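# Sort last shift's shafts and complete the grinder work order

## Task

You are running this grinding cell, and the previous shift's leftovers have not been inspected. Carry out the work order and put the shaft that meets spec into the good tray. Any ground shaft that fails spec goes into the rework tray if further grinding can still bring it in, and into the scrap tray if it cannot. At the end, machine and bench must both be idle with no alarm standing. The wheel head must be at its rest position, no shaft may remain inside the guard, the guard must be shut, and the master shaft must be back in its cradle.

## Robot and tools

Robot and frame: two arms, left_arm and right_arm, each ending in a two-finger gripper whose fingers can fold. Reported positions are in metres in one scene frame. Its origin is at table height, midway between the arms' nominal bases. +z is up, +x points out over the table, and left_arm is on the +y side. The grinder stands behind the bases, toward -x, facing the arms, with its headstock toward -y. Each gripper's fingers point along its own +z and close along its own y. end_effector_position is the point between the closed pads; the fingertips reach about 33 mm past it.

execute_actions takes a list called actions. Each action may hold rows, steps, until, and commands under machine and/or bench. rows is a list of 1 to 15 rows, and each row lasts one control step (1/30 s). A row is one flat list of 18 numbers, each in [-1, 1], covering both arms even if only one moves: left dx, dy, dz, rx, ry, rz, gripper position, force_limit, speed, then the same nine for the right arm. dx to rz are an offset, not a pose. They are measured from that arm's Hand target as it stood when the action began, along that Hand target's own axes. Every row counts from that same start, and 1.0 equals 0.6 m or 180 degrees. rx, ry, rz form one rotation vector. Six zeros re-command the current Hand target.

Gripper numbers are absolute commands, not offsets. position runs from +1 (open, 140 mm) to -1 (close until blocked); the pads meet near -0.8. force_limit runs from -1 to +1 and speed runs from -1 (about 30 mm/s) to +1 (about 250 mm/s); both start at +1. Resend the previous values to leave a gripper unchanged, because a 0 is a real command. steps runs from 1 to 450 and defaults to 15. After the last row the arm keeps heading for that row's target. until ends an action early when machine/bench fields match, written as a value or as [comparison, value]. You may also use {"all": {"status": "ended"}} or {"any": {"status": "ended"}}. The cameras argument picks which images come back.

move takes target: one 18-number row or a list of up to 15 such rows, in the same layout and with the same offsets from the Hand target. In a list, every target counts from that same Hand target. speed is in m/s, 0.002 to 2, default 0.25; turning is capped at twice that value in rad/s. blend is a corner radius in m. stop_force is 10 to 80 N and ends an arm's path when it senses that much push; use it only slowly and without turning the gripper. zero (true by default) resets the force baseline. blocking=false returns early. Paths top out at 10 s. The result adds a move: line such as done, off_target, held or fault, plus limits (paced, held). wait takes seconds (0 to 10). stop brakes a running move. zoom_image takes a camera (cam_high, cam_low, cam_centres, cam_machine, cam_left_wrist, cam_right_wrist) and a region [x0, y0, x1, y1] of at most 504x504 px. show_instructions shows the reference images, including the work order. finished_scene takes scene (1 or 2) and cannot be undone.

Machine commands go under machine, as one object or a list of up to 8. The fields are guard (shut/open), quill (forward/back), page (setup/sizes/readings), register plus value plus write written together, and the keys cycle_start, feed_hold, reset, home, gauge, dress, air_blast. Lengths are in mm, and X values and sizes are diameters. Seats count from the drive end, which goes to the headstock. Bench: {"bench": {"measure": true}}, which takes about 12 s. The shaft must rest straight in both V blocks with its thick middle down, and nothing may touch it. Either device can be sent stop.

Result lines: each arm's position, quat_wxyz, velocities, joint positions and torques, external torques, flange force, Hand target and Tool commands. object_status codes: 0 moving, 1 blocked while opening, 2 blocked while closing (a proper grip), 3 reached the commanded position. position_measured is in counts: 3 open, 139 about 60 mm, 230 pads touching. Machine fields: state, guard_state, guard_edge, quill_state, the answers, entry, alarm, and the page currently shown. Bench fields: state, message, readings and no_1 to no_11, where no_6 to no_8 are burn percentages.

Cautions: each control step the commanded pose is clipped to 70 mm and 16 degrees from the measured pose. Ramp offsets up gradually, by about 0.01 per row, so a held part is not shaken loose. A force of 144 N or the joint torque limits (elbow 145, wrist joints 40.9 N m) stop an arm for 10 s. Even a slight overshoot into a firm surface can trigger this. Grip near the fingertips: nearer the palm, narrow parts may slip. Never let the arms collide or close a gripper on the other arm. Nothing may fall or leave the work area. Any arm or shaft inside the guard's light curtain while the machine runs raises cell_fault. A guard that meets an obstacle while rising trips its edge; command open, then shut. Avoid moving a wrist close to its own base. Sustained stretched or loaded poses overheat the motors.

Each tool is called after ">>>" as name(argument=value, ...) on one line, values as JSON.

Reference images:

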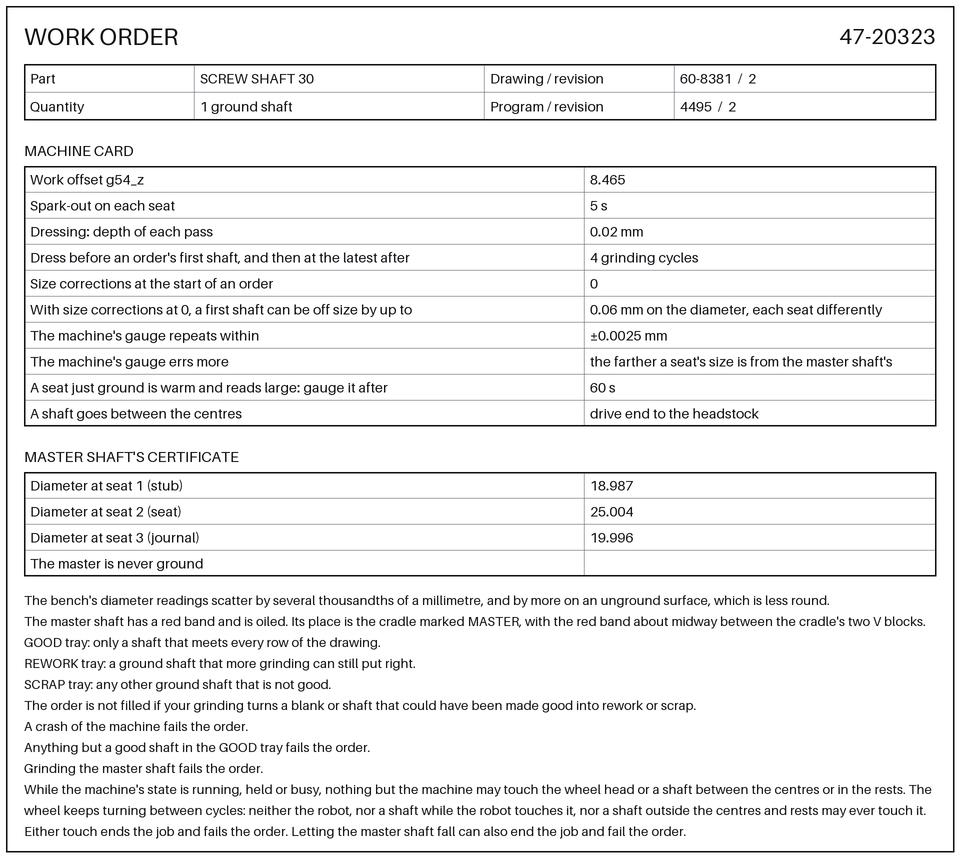

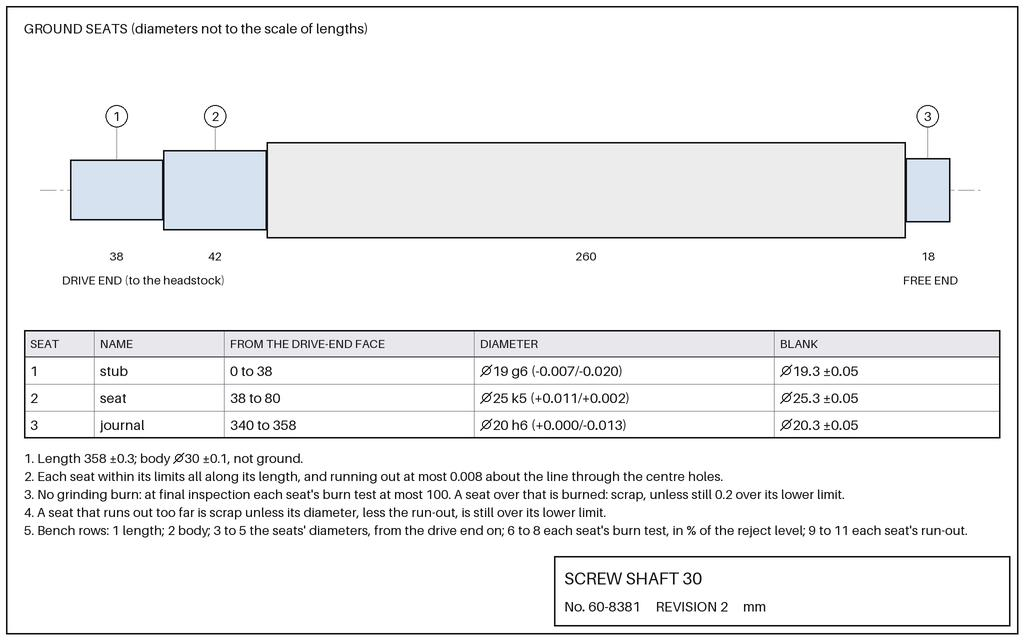

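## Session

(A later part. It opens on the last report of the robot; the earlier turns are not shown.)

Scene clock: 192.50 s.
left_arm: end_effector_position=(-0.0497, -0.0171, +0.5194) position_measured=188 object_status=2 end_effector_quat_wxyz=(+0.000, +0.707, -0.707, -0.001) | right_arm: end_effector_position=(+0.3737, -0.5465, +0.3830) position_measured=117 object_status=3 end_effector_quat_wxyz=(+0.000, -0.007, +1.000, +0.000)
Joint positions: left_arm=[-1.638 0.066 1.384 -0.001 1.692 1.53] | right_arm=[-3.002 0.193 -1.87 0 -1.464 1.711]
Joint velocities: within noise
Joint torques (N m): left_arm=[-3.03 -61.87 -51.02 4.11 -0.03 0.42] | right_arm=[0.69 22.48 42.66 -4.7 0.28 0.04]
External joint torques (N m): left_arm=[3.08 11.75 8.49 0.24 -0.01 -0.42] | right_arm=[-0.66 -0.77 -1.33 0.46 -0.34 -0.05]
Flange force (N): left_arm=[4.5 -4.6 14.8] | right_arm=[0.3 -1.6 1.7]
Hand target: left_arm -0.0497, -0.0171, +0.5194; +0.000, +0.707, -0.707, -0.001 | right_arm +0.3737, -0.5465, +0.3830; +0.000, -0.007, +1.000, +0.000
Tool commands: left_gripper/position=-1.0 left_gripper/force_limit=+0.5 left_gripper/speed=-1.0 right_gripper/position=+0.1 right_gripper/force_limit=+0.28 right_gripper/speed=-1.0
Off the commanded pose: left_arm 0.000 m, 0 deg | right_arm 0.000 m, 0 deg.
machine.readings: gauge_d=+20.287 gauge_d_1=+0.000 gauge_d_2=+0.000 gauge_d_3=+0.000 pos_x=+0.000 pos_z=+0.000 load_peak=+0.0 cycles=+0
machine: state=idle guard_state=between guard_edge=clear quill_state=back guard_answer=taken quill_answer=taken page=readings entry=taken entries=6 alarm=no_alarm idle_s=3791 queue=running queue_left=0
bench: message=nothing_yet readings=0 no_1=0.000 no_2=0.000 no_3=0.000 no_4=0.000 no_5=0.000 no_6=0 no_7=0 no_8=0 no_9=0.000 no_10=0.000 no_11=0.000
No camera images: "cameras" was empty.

>>> move(target=[-0.0118,-0.583,0.032,0,0,0,-1,0.5,-1,0,0,0,0,0,0,0.1,0.28,-1], speed=0.15, cameras=[])

>>> move(target=[-0.015,-0.4417,0.30,0,0,-0.5,-1,0.5,-1,0,0,0,0,0,0,0.1,0.28,-1], speed=0.15, cameras=["cam_left_wrist","cam_high"])

>>> execute_actions(actions=[{"steps":450,"machine":[{"page":"setup"},{"air_blast":true}],"until":{"any":{"status":"ended"}}}], cameras=[])

Scene clock: 206.10 s.
left_arm: end_effector_position=(+0.3000, -0.0100, +0.4999) position_measured=188 object_status=2 end_effector_quat_wxyz=(+0.000, +0.707, -0.707, -0.001) | right_arm: end_effector_position=(+0.3737, -0.5465, +0.3830) position_measured=117 object_status=3 end_effector_quat_wxyz=(+0.000, -0.007, +1.000, +0.000)
Joint positions: left_arm=[-1.099 0.218 1.243 0 1.681 2.068] | right_arm=[-3.002 0.193 -1.87 0 -1.464 1.711]
Joint velocities: within noise
Joint torques (N m): left_arm=[-2.97 -80.89 -51.65 4.03 -0.07 0.46] | right_arm=[0.79 22.62 42.67 -4.69 0.28 0.01]
External joint torques (N m): left_arm=[2.9 15.99 9.42 0.28 0.02 -0.46] | right_arm=[-0.86 -0.78 -1.3 0.44 -0.34 -0.01]
Flange force (N): left_arm=[4.5 -6.9 16.1] | right_arm=[0.3 -2.0 1.7]
Hand target: left_arm +0.3001, -0.0100, +0.4999; +0.000, +0.707, -0.707, -0.001 | right_arm +0.3737, -0.5465, +0.3830; +0.000, -0.007, +1.000, +0.000
Off the commanded pose: left_arm 0.000 m, 0 deg | right_arm 0.000 m, 0 deg.
machine.readings: gauge_d=+20.287 gauge_d_1=+0.000 gauge_d_2=+0.000 gauge_d_3=+0.000 pos_x=+0.000 pos_z=+0.000 load_peak=+0.0 cycles=+0
machine: state=idle guard_state=shut guard_edge=clear quill_state=back guard_answer=taken quill_answer=taken page=readings entry=taken entries=6 alarm=no_alarm idle_s=3804 queue=done queue_left=0
bench: message=nothing_yet readings=0 no_1=0.000 no_2=0.000 no_3=0.000 no_4=0.000 no_5=0.000 no_6=0 no_7=0 no_8=0 no_9=0.000 no_10=0.000 no_11=0.000
move: done
No camera images: "cameras" was empty.

Scene clock: 211.77 s.
left_arm: end_effector_position=(+0.5649, -0.0008, +0.3197) position_measured=188 object_status=2 end_effector_quat_wxyz=(+0.000, +1.000, +0.000, +0.000) | right_arm: end_effector_position=(+0.3737, -0.5465, +0.3830) position_measured=117 object_status=3 end_effector_quat_wxyz=(+0.000, -0.007, +1.000, +0.000)
Joint positions: left_arm=[-0.815 0.498 1.178 0 1.467 0.781] | right_arm=[-3.002 0.193 -1.87 0 -1.464 1.711]
Joint velocities: within noise
Joint torques (N m): left_arm=[-2.72 -111.34 -51.13 4.18 -0.02 0.54] | right_arm=[0.33 22.46 42.68 -4.71 0.3 0.03]
External joint torques (N m): left_arm=[2.94 19.16 8.92 0.19 -0.02 -0.54] | right_arm=[-0.27 -0.85 -1.34 0.48 -0.35 -0.03]
Flange force (N): left_arm=[9.0 4.5 17.1] | right_arm=[0.4 -0.7 1.7]
Hand target: left_arm +0.5649, -0.0008, +0.3197; -0.001, +1.000, +0.000, +0.000 | right_arm +0.3737, -0.5465, +0.3830; +0.000, -0.007, +1.000, +0.000
Off the commanded pose: left_arm 0.000 m, 0 deg | right_arm 0.000 m, 0 deg.
machine.readings: gauge_d=+20.287 gauge_d_1=+0.000 gauge_d_2=+0.000 gauge_d_3=+0.000 pos_x=+0.000 pos_z=+0.000 load_peak=+0.0 cycles=+0
machine: state=idle guard_state=shut guard_edge=clear quill_state=back guard_answer=taken quill_answer=taken page=readings entry=taken entries=6 alarm=no_alarm idle_s=3810 queue=done queue_left=0
bench: message=nothing_yet readings=0 no_1=0.000 no_2=0.000 no_3=0.000 no_4=0.000 no_5=0.000 no_6=0 no_7=0 no_8=0 no_9=0.000 no_10=0.000 no_11=0.000
move: done
camera_calibration:
cam_left_wrist: T_world_to_cam=[[0.0212195, -0.999771, 0.00269096, -0.00405053], [-0.945082, -0.0191806, 0.326269, 0.432816], [-0.326143, -0.00946646, -0.945273, 0.629041], [0, 0, 0, 1]] pos_world=[0.61429, 0.0102069, 0.453412]
Images, in order (width x height): cam_high 672x504, cam_left_wrist 672x504.

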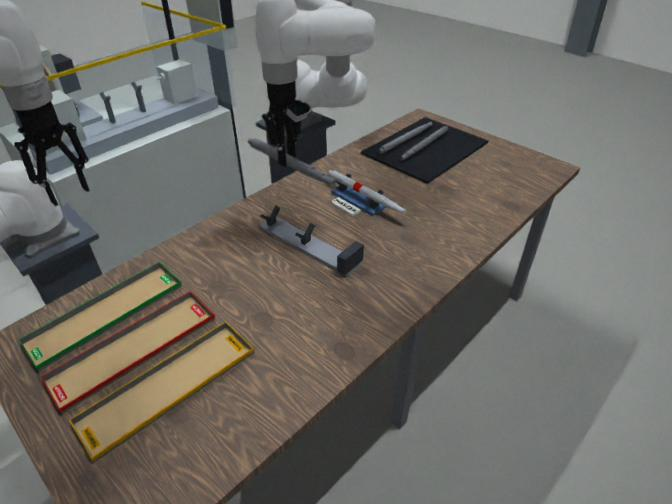

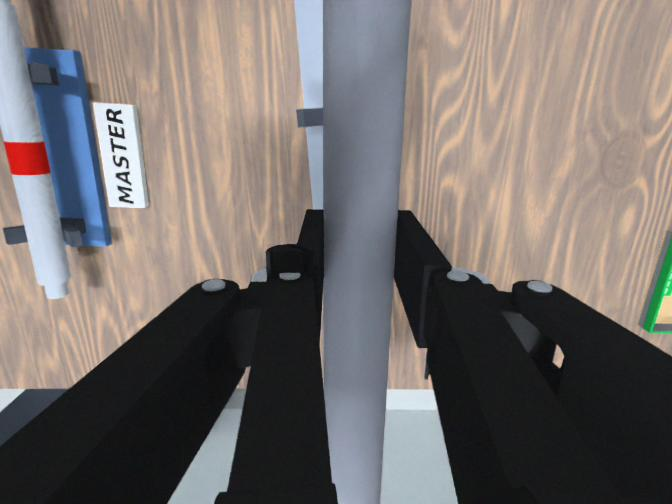

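Scene clock: 214.07 s.
left_arm: end_effector_position=(+0.5649, -0.0008, +0.3197) position_measured=188 object_status=2 end_effector_quat_wxyz=(-0.001, +1.000, +0.000, +0.000) | right_arm: end_effector_position=(+0.3737, -0.5465, +0.3830) position_measured=117 object_status=3 end_effector_quat_wxyz=(+0.000, -0.007, +1.000, +0.000)
Joint positions: left_arm=[-0.815 0.498 1.178 0 1.467 0.781] | right_arm=[-3.002 0.193 -1.87 0 -1.464 1.711]
Joint velocities: within noise
Joint torques (N m): left_arm=[-2.7 -111.19 -51.03 4.15 0.01 0.42] | right_arm=[0.36 22.37 42.56 -4.69 0.29 0.05]
External joint torques (N m): left_arm=[2.64 18.75 8.74 0.22 -0.04 -0.42] | right_arm=[-0.37 -0.69 -1.23 0.45 -0.35 -0.05]
Flange force (N): left_arm=[8.7 4.5 16.8] | right_arm=[0.4 -1.0 1.5]
Hand target: left_arm +0.5649, -0.0008, +0.3197; -0.001, +1.000, +0.000, +0.000 | right_arm +0.3737, -0.5465, +0.3830; +0.000, -0.007, +1.000, +0.000
Tool commands: left_gripper/position=-1.0 left_gripper/force_limit=+0.5 left_gripper/speed=-1.0 right_gripper/position=+0.1 right_gripper/force_limit=+0.28 right_gripper/speed=-1.0
Off the commanded pose: left_arm 0.000 m, 0 deg | right_arm 0.000 m, 0 deg.
machine.setup: program=+4495 g54_z=+8.465 wheel_d=+273.016 sparkout_s=+5.0 dress_depth=+0.020 gauge_at=+3 gauge_zero=-0.140 program_revision=+2 since_dress=+1 stored1_number=+9000 stored1_revision=+1 stored2_number=+7099 stored2_revision=+5 stored3_number=+1805 stored3_revision=+4 stored4_number=+4495 stored4_revision=+2
machine: state=idle guard_state=shut guard_edge=clear quill_state=back guard_answer=taken quill_answer=taken page=setup entry=taken entries=7 alarm=no_alarm idle_s=3812 queue=done queue_left=0
bench: message=nothing_yet readings=0 no_1=0.000 no_2=0.000 no_3=0.000 no_4=0.000 no_5=0.000 no_6=0 no_7=0 no_8=0 no_9=0.000 no_10=0.000 no_11=0.000
No camera images: "cameras" was empty.

>>> execute_actions(actions=[{"steps":3,"machine":[{"dress":true}]}], cameras=[])

>>> move(target=[-0.14,0.15,0,0,0,0,-1,0.5,-1,0,0,0,0,0,0,0.1,0.28,-1], speed=0.12, cameras=["cam_left_wrist"])

>>> zoom_image(camera="cam_left_wrist", region=[150, 0, 350, 240])

Scene clock: 231.43 s.
left_arm: end_effector_position=(+0.5649, -0.0008, +0.3197) position_measured=188 object_status=2 end_effector_quat_wxyz=(-0.001, +1.000, +0.000, +0.000) | right_arm: end_effector_position=(+0.3737, -0.5465, +0.3830) position_measured=117 object_status=3 end_effector_quat_wxyz=(+0.000, -0.007, +1.000, +0.000)
Joint positions: left_arm=[-0.815 0.498 1.178 0 1.467 0.781] | right_arm=[-3.002 0.193 -1.87 0 -1.464 1.711]
Joint velocities: within noise
Joint torques (N m): left_arm=[-2.63 -110.65 -51.09 4.15 0.02 0.49] | right_arm=[0.78 22.44 42.59 -4.71 0.3 0.06]
External joint torques (N m): left_arm=[2.98 17.71 8.65 0.25 -0.05 -0.49] | right_arm=[-0.72 -0.97 -1.26 0.47 -0.35 -0.06]
Flange force (N): left_arm=[7.7 3.2 16.5] | right_arm=[-0.1 -1.8 1.6]
Hand target: left_arm +0.5649, -0.0008, +0.3197; -0.001, +1.000, +0.000, +0.000 | right_arm +0.3737, -0.5465, +0.3830; +0.000, -0.007, +1.000, +0.000
Tool commands: left_gripper/position=-1.0 left_gripper/force_limit=+0.5 left_gripper/speed=-1.0 right_gripper/position=+0.1 right_gripper/force_limit=+0.28 right_gripper/speed=-1.0
Off the commanded pose: left_arm 0.000 m, 0 deg | right_arm 0.000 m, 0 deg.
machine.setup: program=+4495 g54_z=+8.465 wheel_d=+273.016 sparkout_s=+5.0 dress_depth=+0.020 gauge_at=+3 gauge_zero=-0.140 program_revision=+2 since_dress=+1 stored1_number=+9000 stored1_revision=+1 stored2_number=+7099 stored2_revision=+5 stored3_number=+1805 stored3_revision=+4 stored4_number=+4495 stored4_revision=+2
machine: state=running guard_state=shut guard_edge=clear quill_state=back guard_answer=taken quill_answer=taken page=setup entry=taken entries=8 alarm=no_alarm idle_s=3829 queue=running queue_left=0
bench: message=nothing_yet readings=0 no_1=0.000 no_2=0.000 no_3=0.000 no_4=0.000 no_5=0.000 no_6=0 no_7=0 no_8=0 no_9=0.000 no_10=0.000 no_11=0.000
No camera images: "cameras" was empty.

Scene clock: 232.87 s.
left_arm: end_effector_position=(+0.4810, -0.0908, +0.3197) position_measured=188 object_status=2 end_effector_quat_wxyz=(+0.000, +1.000, +0.000, -0.001) | right_arm: end_effector_position=(+0.3737, -0.5465, +0.3830) position_measured=117 object_status=3 end_effector_quat_wxyz=(+0.000, -0.007, +1.000, +0.000)
Joint positions: left_arm=[-0.958 0.513 1.155 0 1.475 0.638] | right_arm=[-3.002 0.193 -1.87 0 -1.464 1.711]
Joint velocities: within noise
Joint torques (N m): left_arm=[-2.2 -112.81 -50.99 4.02 -0.02 0.59] | right_arm=[0.39 22.12 42.64 -4.69 0.27 0.02]
External joint torques (N m): left_arm=[2.58 18.81 8.67 0.37 -0.01 -0.6] | right_arm=[-0.36 -0.35 -1.27 0.45 -0.32 -0.02]
Flange force (N): left_arm=[7.8 6.0 16.5] | right_arm=[1.1 -0.9 1.6]
Hand target: left_arm +0.4809, -0.0908, +0.3197; -0.001, +1.000, +0.000, +0.000 | right_arm +0.3737, -0.5465, +0.3830; +0.000, -0.007, +1.000, +0.000
Off the commanded pose: left_arm 0.000 m, 0 deg | right_arm 0.000 m, 0 deg.
machine.setup: program=+4495 g54_z=+8.465 wheel_d=+273.016 sparkout_s=+5.0 dress_depth=+0.020 gauge_at=+3 gauge_zero=-0.140 program_revision=+2 since_dress=+1 stored1_number=+9000 stored1_revision=+1 stored2_number=+7099 stored2_revision=+5 stored3_number=+1805 stored3_revision=+4 stored4_number=+4495 stored4_revision=+2
machine: state=running guard_state=shut guard_edge=clear quill_state=back guard_answer=taken quill_answer=taken page=setup entry=taken entries=8 alarm=no_alarm idle_s=3831 queue=running queue_left=0
bench: message=nothing_yet readings=0 no_1=0.000 no_2=0.000 no_3=0.000 no_4=0.000 no_5=0.000 no_6=0 no_7=0 no_8=0 no_9=0.000 no_10=0.000 no_11=0.000
move: done
camera_calibration:
cam_left_wrist: T_world_to_cam=[[0.0213472, -0.999768, 0.00274932, -0.0923419], [-0.945038, -0.0192811, 0.326391, 0.351616], [-0.326262, -0.00956575, -0.945231, 0.60083], [0, 0, 0, 1]] pos_world=[0.53029, -0.0797936, 0.453412]
Images, in order (width x height): cam_left_wrist 672x504.

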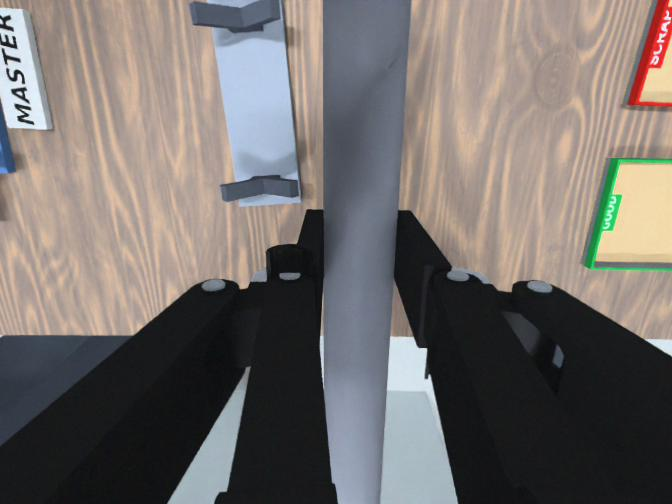

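Scaled by 2.100 from the camera's 672x504 image, which has a finer 960x720 frame.

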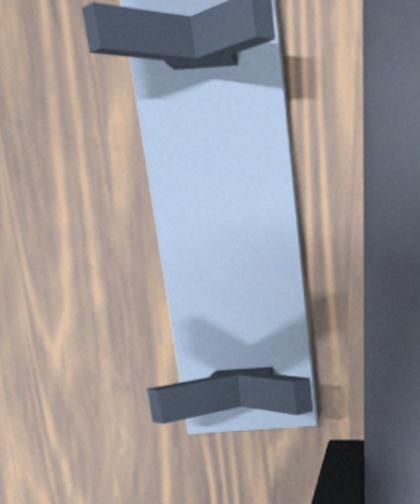

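>>> move(target=[[0.0968,-0.1455,0,0,0,-0.031,-1,0.5,-1,0,0,0,0,0,0,0.1,0.28,-1],[0.0968,-0.1455,0.2662,0,0,-0.031,-1,0.5,-1,0,0,0,0,0,0,0.1,0.28,-1]], speed=0.1, cameras=["cam_left_wrist","cam_high","cam_low"])

>>> zoom_image(camera="cam_high", region=[220, 150, 420, 300])

Scene clock: 271.83 s.
left_arm: end_effector_position=(+0.5389, -0.0033, +0.1600) position_measured=188 object_status=2 end_effector_quat_wxyz=(-0.001, +0.999, +0.049, +0.000) | right_arm: end_effector_position=(+0.3737, -0.5465, +0.3830) position_measured=117 object_status=3 end_effector_quat_wxyz=(+0.000, -0.007, +1.000, +0.000)
Joint positions: left_arm=[-0.84 0.535 1.416 0 1.192 0.66] | right_arm=[-3.002 0.193 -1.87 0 -1.464 1.711]
Joint velocities: within noise
Joint torques (N m): left_arm=[-2.64 -111.28 -47.93 3.84 0.2 0.46] | right_arm=[0.71 22.59 42.75 -4.71 0.26 0.04]
External joint torques (N m): left_arm=[3.32 17.44 8.07 0.3 -0.24 -0.46] | right_arm=[-0.82 -0.38 -1.3 0.46 -0.33 -0.04]
Flange force (N): left_arm=[6.9 2.9 18.6] | right_arm=[0.9 -2.0 1.6]
Hand target: left_arm +0.5389, -0.0033, +0.1600; -0.001, +0.999, +0.049, +0.000 | right_arm +0.3737, -0.5465, +0.3830; +0.000, -0.007, +1.000, +0.000
Off the commanded pose: left_arm 0.000 m, 0 deg | right_arm 0.000 m, 0 deg.
machine.setup: program=+4495 g54_z=+8.465 wheel_d=+272.936 sparkout_s=+5.0 dress_depth=+0.020 gauge_at=+3 gauge_zero=-0.140 program_revision=+2 since_dress=+0 stored1_number=+9000 stored1_revision=+1 stored2_number=+7099 stored2_revision=+5 stored3_number=+1805 stored3_revision=+4 stored4_number=+4495 stored4_revision=+2
machine: state=idle guard_state=shut guard_edge=clear quill_state=back guard_answer=taken quill_answer=taken page=setup entry=taken entries=8 alarm=no_alarm idle_s=3869 queue=done queue_left=0
bench: message=nothing_yet readings=0 no_1=0.000 no_2=0.000 no_3=0.000 no_4=0.000 no_5=0.000 no_6=0 no_7=0 no_8=0 no_9=0.000 no_10=0.000 no_11=0.000
move: done
camera_calibration:
cam_left_wrist: T_world_to_cam=[[0.118402, -0.992962, 0.00261024, -0.0579951], [-0.938768, -0.111083, 0.326153, 0.456525], [-0.323567, -0.0410677, -0.945313, 0.468159], [0, 0, 0, 1]] pos_world=[0.586919, 0.0123513, 0.293811]
Images, in order (width x height): cam_high 672x504, cam_low 672x504, cam_left_wrist 672x504.

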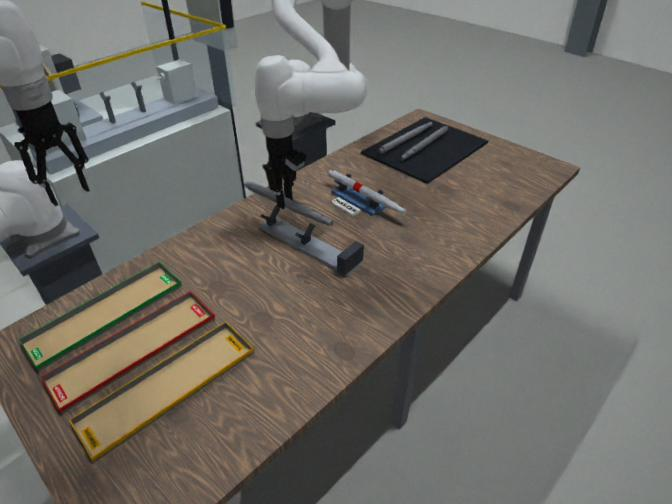

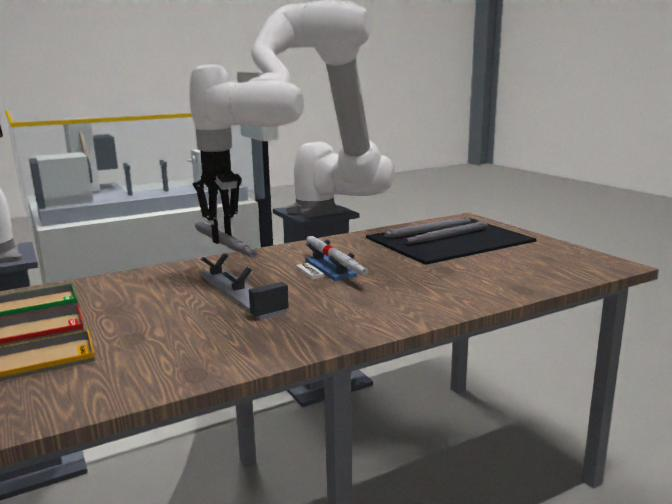

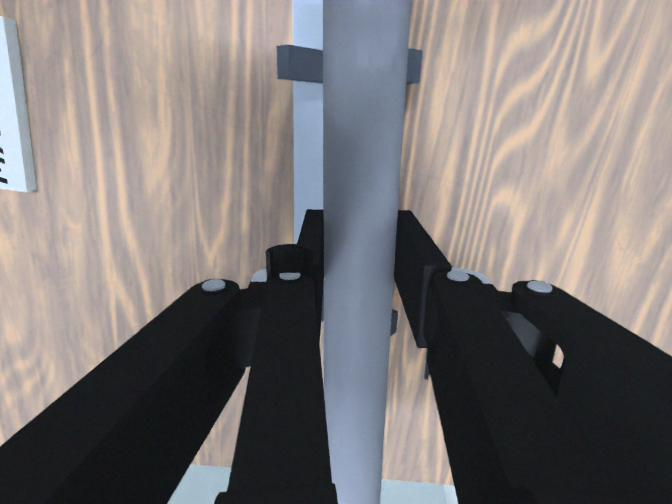

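Scaled by 2.520 from the camera's 672x504 image, which has a finer 960x720 frame.

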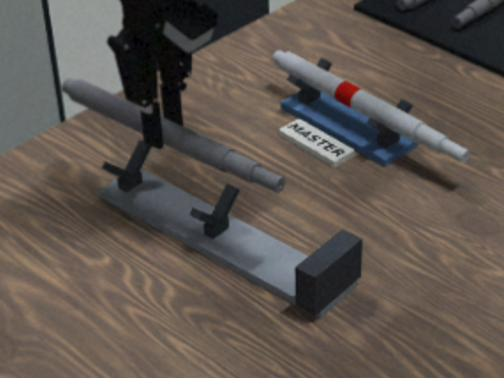

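>>> move(target=[0,0,0.1,0,0,0,-1,0.5,-1,0,0,0,0,0,0,0.1,0.28,-1], speed=0.06, cameras=["cam_low","cam_left_wrist"])

>>> move(target=[0,0,0.025,0,0,0,-1,0.5,-1,0,0,0,0,0,0,0.1,0.28,-1], speed=0.015, stop_force=10, cameras=["cam_low"])

Scene clock: 317.07 s.
left_arm: end_effector_position=(+0.5388, -0.0033, +0.1000) position_measured=188 object_status=2 end_effector_quat_wxyz=(-0.001, +0.999, +0.049, +0.000) | right_arm: end_effector_position=(+0.3737, -0.5465, +0.3830) position_measured=117 object_status=3 end_effector_quat_wxyz=(+0.000, -0.007, +1.000, +0.000)
Joint positions: left_arm=[-0.84 0.575 1.468 0 1.1 0.66] | right_arm=[-3.002 0.193 -1.87 0 -1.464 1.711]
Joint velocities: within noise
Joint torques (N m): left_arm=[-2.97 -113.88 -45.8 3.68 -0.11 0.38] | right_arm=[0.7 22.51 42.57 -4.7 0.28 0.03]
External joint torques (N m): left_arm=[2.52 19.01 7.95 0.22 0.08 -0.38] | right_arm=[-0.72 -0.51 -1.15 0.45 -0.34 -0.03]
Flange force (N): left_arm=[7.4 4.8 20.0] | right_arm=[0.5 -1.7 1.4]
Hand target: left_arm +0.5388, -0.0033, +0.1000; -0.001, +0.999, +0.049, +0.000 | right_arm +0.3737, -0.5465, +0.3830; +0.000, -0.007, +1.000, +0.000
Off the commanded pose: left_arm 0.000 m, 0 deg | right_arm 0.000 m, 0 deg.
machine.setup: program=+4495 g54_z=+8.465 wheel_d=+272.936 sparkout_s=+5.0 dress_depth=+0.020 gauge_at=+3 gauge_zero=-0.140 program_revision=+2 since_dress=+0 stored1_number=+9000 stored1_revision=+1 stored2_number=+7099 stored2_revision=+5 stored3_number=+1805 stored3_revision=+4 stored4_number=+4495 stored4_revision=+2
machine: state=idle guard_state=shut guard_edge=clear quill_state=back guard_answer=taken quill_answer=taken page=setup entry=taken entries=8 alarm=no_alarm idle_s=3914 queue=done queue_left=0
bench: message=nothing_yet readings=0 no_1=0.000 no_2=0.000 no_3=0.000 no_4=0.000 no_5=0.000 no_6=0 no_7=0 no_8=0 no_9=0.000 no_10=0.000 no_11=0.000
move: done
camera_calibration:
cam_left_wrist: T_world_to_cam=[[0.118402, -0.992962, 0.00261024, -0.0577274], [-0.938768, -0.111083, 0.326153, 0.476012], [-0.323567, -0.0410677, -0.945313, 0.411412], [0, 0, 0, 1]] pos_world=[0.586819, 0.0124513, 0.233811]
Images, in order (width x height): cam_low 672x504, cam_left_wrist 672x504.

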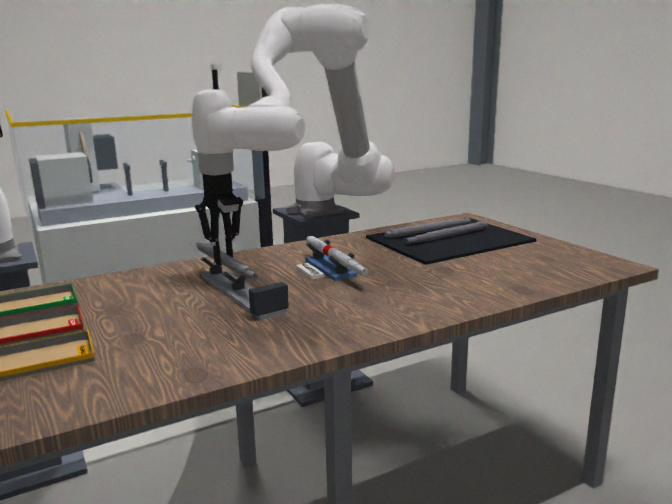

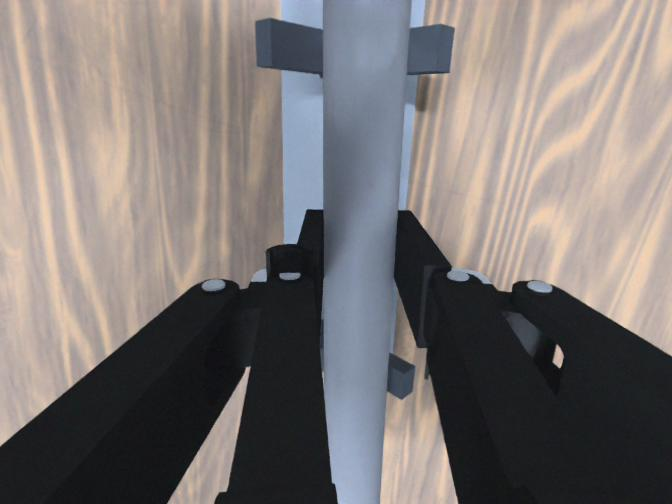

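Scene clock: 318.83 s.
left_arm: end_effector_position=(+0.5388, -0.0033, +0.0850) position_measured=188 object_status=2 end_effector_quat_wxyz=(-0.001, +0.999, +0.049, +0.000) | right_arm: end_effector_position=(+0.3737, -0.5465, +0.3830) position_measured=117 object_status=3 end_effector_quat_wxyz=(+0.000, -0.007, +1.000, +0.000)
Joint positions: left_arm=[-0.84 0.586 1.479 0 1.078 0.66] | right_arm=[-3.002 0.193 -1.87 0 -1.464 1.711]
Joint velocities: within noise
Joint torques (N m): left_arm=[-2.92 -113.94 -45.14 3.64 -0.04 0.45] | right_arm=[0.52 22.38 42.65 -4.69 0.29 0.05]
External joint torques (N m): left_arm=[3.21 17.81 7.4 0.27 0 -0.45] | right_arm=[-0.53 -0.88 -1.35 0.45 -0.34 -0.04]
Flange force (N): left_arm=[7.5 3.7 19.1] | right_arm=[0.3 -1.3 1.8]
Hand target: left_arm +0.5388, -0.0033, +0.0850; -0.001, +0.999, +0.049, +0.000 | right_arm +0.3737, -0.5465, +0.3830; +0.000, -0.007, +1.000, +0.000
Off the commanded pose: left_arm 0.000 m, 0 deg | right_arm 0.000 m, 0 deg.
machine.setup: program=+4495 g54_z=+8.465 wheel_d=+272.936 sparkout_s=+5.0 dress_depth=+0.020 gauge_at=+3 gauge_zero=-0.140 program_revision=+2 since_dress=+0 stored1_number=+9000 stored1_revision=+1 stored2_number=+7099 stored2_revision=+5 stored3_number=+1805 stored3_revision=+4 stored4_number=+4495 stored4_revision=+2
machine: state=idle guard_state=shut guard_edge=clear quill_state=back guard_answer=taken quill_answer=taken page=setup entry=taken entries=8 alarm=no_alarm idle_s=3916 queue=done queue_left=0
bench: message=nothing_yet readings=0 no_1=0.000 no_2=0.000 no_3=0.000 no_4=0.000 no_5=0.000 no_6=0 no_7=0 no_8=0 no_9=0.000 no_10=0.000 no_11=0.000
move: done
Images, in order (width x height): cam_low 672x504.

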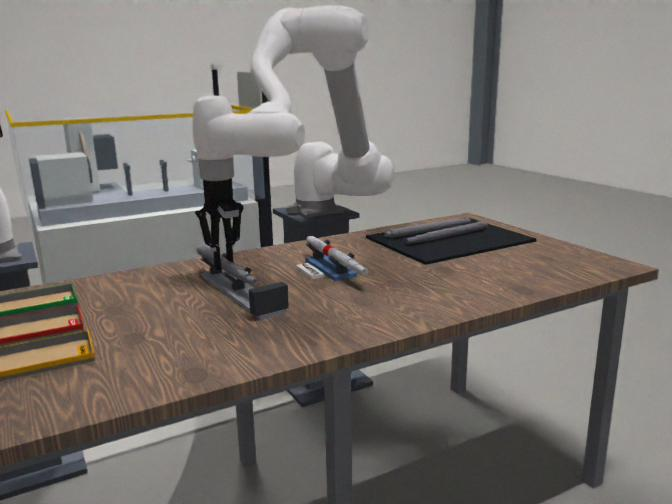

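>>> execute_actions(actions=[], cameras=["cam_left_wrist"])

>>> zoom_image(camera="cam_left_wrist", region=[200, 0, 520, 240])

Scene clock: 331.20 s.
left_arm: end_effector_position=(+0.5388, -0.0033, +0.0850) position_measured=188 object_status=2 end_effector_quat_wxyz=(-0.001, +0.999, +0.049, +0.000) | right_arm: end_effector_position=(+0.3737, -0.5465, +0.3830) position_measured=117 object_status=3 end_effector_quat_wxyz=(+0.000, -0.007, +1.000, +0.000)
Joint positions: left_arm=[-0.84 0.586 1.479 0 1.078 0.66] | right_arm=[-3.002 0.193 -1.87 0 -1.464 1.711]
Joint velocities: within noise
Joint torques (N m): left_arm=[-2.67 -113.91 -45.22 3.64 -0.04 0.41] | right_arm=[0.39 22.35 42.76 -4.7 0.29 0.01]
External joint torques (N m): left_arm=[2.9 18.29 7.66 0.25 0 -0.41] | right_arm=[-0.41 -0.5 -1.33 0.46 -0.35 -0.01]
Flange force (N): left_arm=[7.3 4.0 19.6] | right_arm=[0.9 -1.0 1.7]
Hand target: left_arm +0.5388, -0.0033, +0.0850; -0.001, +0.999, +0.049, +0.000 | right_arm +0.3737, -0.5465, +0.3830; +0.000, -0.007, +1.000, +0.000
Tool commands: left_gripper/position=-1.0 left_gripper/force_limit=+0.5 left_gripper/speed=-1.0 right_gripper/position=+0.1 right_gripper/force_limit=+0.28 right_gripper/speed=-1.0
Off the commanded pose: left_arm 0.000 m, 0 deg | right_arm 0.000 m, 0 deg.
machine.setup: program=+4495 g54_z=+8.465 wheel_d=+272.936 sparkout_s=+5.0 dress_depth=+0.020 gauge_at=+3 gauge_zero=-0.140 program_revision=+2 since_dress=+0 stored1_number=+9000 stored1_revision=+1 stored2_number=+7099 stored2_revision=+5 stored3_number=+1805 stored3_revision=+4 stored4_number=+4495 stored4_revision=+2
machine: state=idle guard_state=shut guard_edge=clear quill_state=back guard_answer=taken quill_answer=taken page=setup entry=taken entries=8 alarm=no_alarm idle_s=3928 queue=done queue_left=0
bench: message=nothing_yet readings=0 no_1=0.000 no_2=0.000 no_3=0.000 no_4=0.000 no_5=0.000 no_6=0 no_7=0 no_8=0 no_9=0.000 no_10=0.000 no_11=0.000
camera_calibration:
cam_left_wrist: T_world_to_cam=[[0.118402, -0.992962, 0.00261024, -0.057688], [-0.938768, -0.111083, 0.326153, 0.480937], [-0.323567, -0.0410677, -0.945313, 0.397138], [0, 0, 0, 1]] pos_world=[0.586819, 0.0124513, 0.218711]
Images, in order (width x height): cam_left_wrist 672x504.

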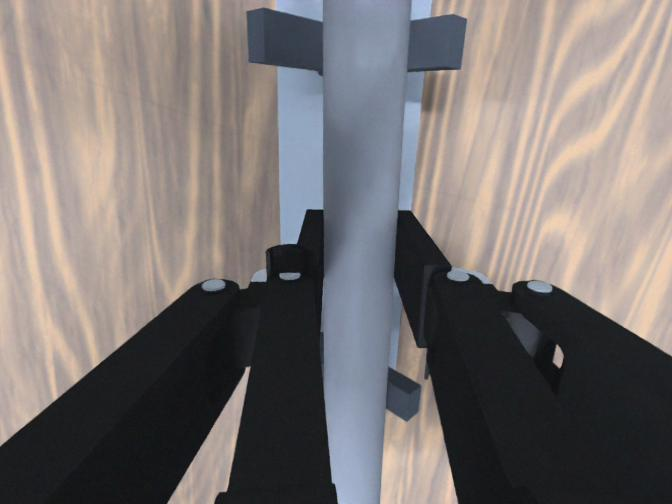

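Scaled by 1.575 from the camera's 672x504 image, which has a finer 960x720 frame.

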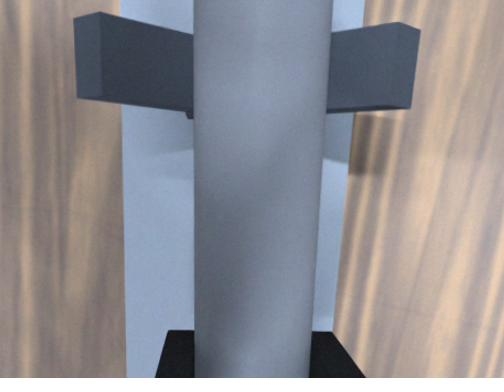

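>>> move(target=[0,-0.0055,0,0,0,0,-1,0.5,-1,0,0,0,0,0,0,0.1,0.28,-1], speed=0.02, cameras=[])

>>> move(target=[0,0,0.02,0,0,0,-1,0.5,-1,0,0,0,0,0,0,0.1,0.28,-1], speed=0.012, stop_force=10, cameras=["cam_low","cam_left_wrist"])

>>> zoom_image(camera="cam_left_wrist", region=[200, 0, 520, 240])

Scene clock: 354.33 s.
left_arm: end_effector_position=(+0.5385, +0.0000, +0.0850) position_measured=188 object_status=2 end_effector_quat_wxyz=(-0.001, +0.999, +0.049, +0.000) | right_arm: end_effector_position=(+0.3737, -0.5465, +0.3830) position_measured=117 object_status=3 end_effector_quat_wxyz=(+0.000, -0.007, +1.000, +0.000)
Joint positions: left_arm=[-0.837 0.582 1.485 0 1.075 0.662] | right_arm=[-3.002 0.193 -1.87 0 -1.464 1.711]
Joint velocities: within noise
Joint torques (N m): left_arm=[-3.13 -113.11 -44.82 3.6 -0.09 0.44] | right_arm=[0.49 22.6 42.71 -4.68 0.3 0.05]
External joint torques (N m): left_arm=[2.64 17.7 7.28 0.27 0.06 -0.44] | right_arm=[-0.46 -0.94 -1.32 0.43 -0.35 -0.05]
Flange force (N): left_arm=[7.1 4.3 18.9] | right_arm=[0.1 -1.2 1.7]
Hand target: left_arm +0.5385, +0.0000, +0.0850; -0.001, +0.999, +0.049, +0.000 | right_arm +0.3737, -0.5465, +0.3830; +0.000, -0.007, +1.000, +0.000
Off the commanded pose: left_arm 0.000 m, 0 deg | right_arm 0.000 m, 0 deg.
machine.setup: program=+4495 g54_z=+8.465 wheel_d=+272.936 sparkout_s=+5.0 dress_depth=+0.020 gauge_at=+3 gauge_zero=-0.140 program_revision=+2 since_dress=+0 stored1_number=+9000 stored1_revision=+1 stored2_number=+7099 stored2_revision=+5 stored3_number=+1805 stored3_revision=+4 stored4_number=+4495 stored4_revision=+2
machine: state=idle guard_state=shut guard_edge=clear quill_state=back guard_answer=taken quill_answer=taken page=setup entry=taken entries=8 alarm=no_alarm idle_s=3951 queue=done queue_left=0
bench: message=nothing_yet readings=0 no_1=0.000 no_2=0.000 no_3=0.000 no_4=0.000 no_5=0.000 no_6=0 no_7=0 no_8=0 no_9=0.000 no_10=0.000 no_11=0.000
move: done
No camera images: "cameras" was empty.

Scene clock: 355.47 s.
left_arm: end_effector_position=(+0.5385, +0.0000, +0.0789) position_measured=188 object_status=2 end_effector_quat_wxyz=(+0.000, +0.999, +0.049, +0.000) | right_arm: end_effector_position=(+0.3737, -0.5465, +0.3830) position_measured=117 object_status=3 end_effector_quat_wxyz=(+0.000, -0.007, +1.000, +0.000)
Joint positions: left_arm=[-0.837 0.587 1.49 0 1.066 0.662] | right_arm=[-3.002 0.193 -1.87 0 -1.464 1.711]
Joint velocities: within noise
Joint torques (N m): left_arm=[-4.2 -87.71 -35.48 3.03 -3.21 0.06] | right_arm=[0.58 22.33 42.69 -4.65 0.27 0.01]
External joint torques (N m): left_arm=[4.08 -7.45 -1.58 0.8 3.18 -0.06] | right_arm=[-0.55 -0.77 -1.38 0.42 -0.33 -0.01]
Flange force (N): left_arm=[1.5 -5.7 -11.7] | right_arm=[0.5 -1.3 1.8]
Hand target: left_arm +0.5385, +0.0000, +0.0789; +0.000, +0.999, +0.049, +0.000 (not the last commanded pose) | right_arm +0.3737, -0.5465, +0.3830; +0.000, -0.007, +1.000, +0.000
Off the commanded pose: left_arm 0.006 m, 0 deg | right_arm 0.000 m, 0 deg.
machine.setup: program=+4495 g54_z=+8.465 wheel_d=+272.936 sparkout_s=+5.0 dress_depth=+0.020 gauge_at=+3 gauge_zero=-0.140 program_revision=+2 since_dress=+0 stored1_number=+9000 stored1_revision=+1 stored2_number=+7099 stored2_revision=+5 stored3_number=+1805 stored3_revision=+4 stored4_number=+4495 stored4_revision=+2
machine: state=idle guard_state=shut guard_edge=clear quill_state=back guard_answer=taken quill_answer=taken page=setup entry=taken entries=8 alarm=no_alarm idle_s=3952 queue=done queue_left=0
bench: message=nothing_yet readings=0 no_1=0.000 no_2=0.000 no_3=0.000 no_4=0.000 no_5=0.000 no_6=0 no_7=0 no_8=0 no_9=0.000 no_10=0.000 no_11=0.000
move: contact (left_arm)
camera_calibration:
cam_left_wrist: T_world_to_cam=[[0.118429, -0.992959, 0.00271851, -0.0543987], [-0.938796, -0.111076, 0.326075, 0.483011], [-0.323477, -0.0411688, -0.94534, 0.391458], [0, 0, 0, 1]] pos_world=[0.586519, 0.0157512, 0.212711]
Images, in order (width x height): cam_low 672x504, cam_left_wrist 672x504.

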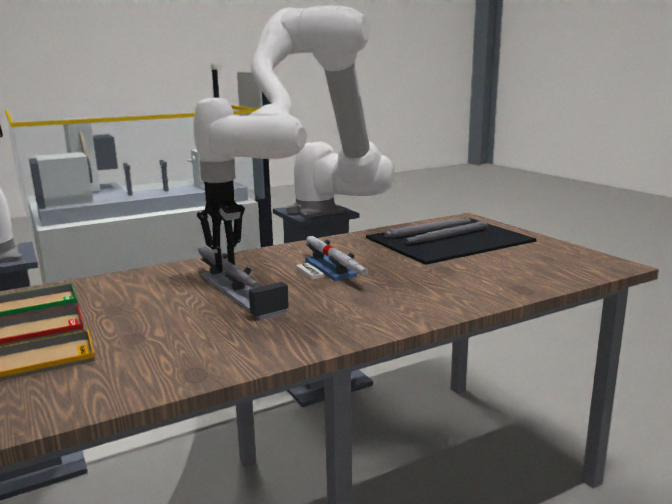

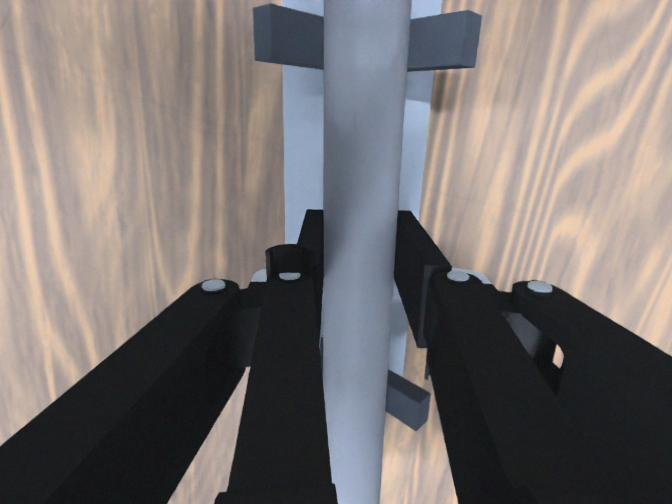

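Scaled by 1.575 from the camera's 672x504 image, which has a finer 960x720 frame.

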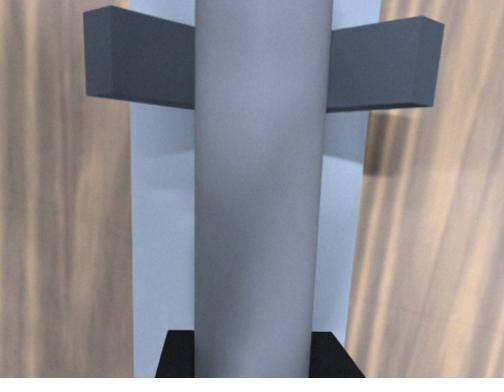

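>>> move(target=[0,0,-0.0015,0,0,0,-1,0.5,-1,0,0,0,0,0,0,0.1,0.28,-1], speed=0.01, cameras=[])

Scene clock: 363.73 s.
left_arm: end_effector_position=(+0.5385, +0.0000, +0.0797) position_measured=188 object_status=2 end_effector_quat_wxyz=(-0.001, +0.999, +0.049, +0.000) | right_arm: end_effector_position=(+0.3737, -0.5465, +0.3830) position_measured=117 object_status=3 end_effector_quat_wxyz=(+0.000, -0.007, +1.000, +0.000)
Joint positions: left_arm=[-0.837 0.587 1.489 0 1.067 0.662] | right_arm=[-3.002 0.193 -1.87 0 -1.464 1.711]
Joint velocities: within noise
Joint torques (N m): left_arm=[-3.58 -112.92 -45.52 3.27 -0.64 0.27] | right_arm=[0.43 22.45 42.55 -4.69 0.28 0.03]
External joint torques (N m): left_arm=[3.42 18.02 8.49 0.56 0.62 -0.27] | right_arm=[-0.32 -1.23 -1.3 0.46 -0.33 -0.03]
Flange force (N): left_arm=[6.7 2.0 19.2] | right_arm=[-0.3 -0.8 1.8]
Hand target: left_arm +0.5385, +0.0000, +0.0798; +0.000, +0.999, +0.049, +0.000 | right_arm +0.3737, -0.5465, +0.3830; +0.000, -0.007, +1.000, +0.000
Off the commanded pose: left_arm 0.000 m, 0 deg | right_arm 0.000 m, 0 deg.
machine.setup: program=+4495 g54_z=+8.465 wheel_d=+272.936 sparkout_s=+5.0 dress_depth=+0.020 gauge_at=+3 gauge_zero=-0.140 program_revision=+2 since_dress=+0 stored1_number=+9000 stored1_revision=+1 stored2_number=+7099 stored2_revision=+5 stored3_number=+1805 stored3_revision=+4 stored4_number=+4495 stored4_revision=+2
machine: state=idle guard_state=shut guard_edge=clear quill_state=back guard_answer=taken quill_answer=taken page=setup entry=taken entries=8 alarm=no_alarm idle_s=3960 queue=done queue_left=0
bench: message=nothing_yet readings=0 no_1=0.000 no_2=0.000 no_3=0.000 no_4=0.000 no_5=0.000 no_6=0 no_7=0 no_8=0 no_9=0.000 no_10=0.000 no_11=0.000
move: done
No camera images: "cameras" was empty.


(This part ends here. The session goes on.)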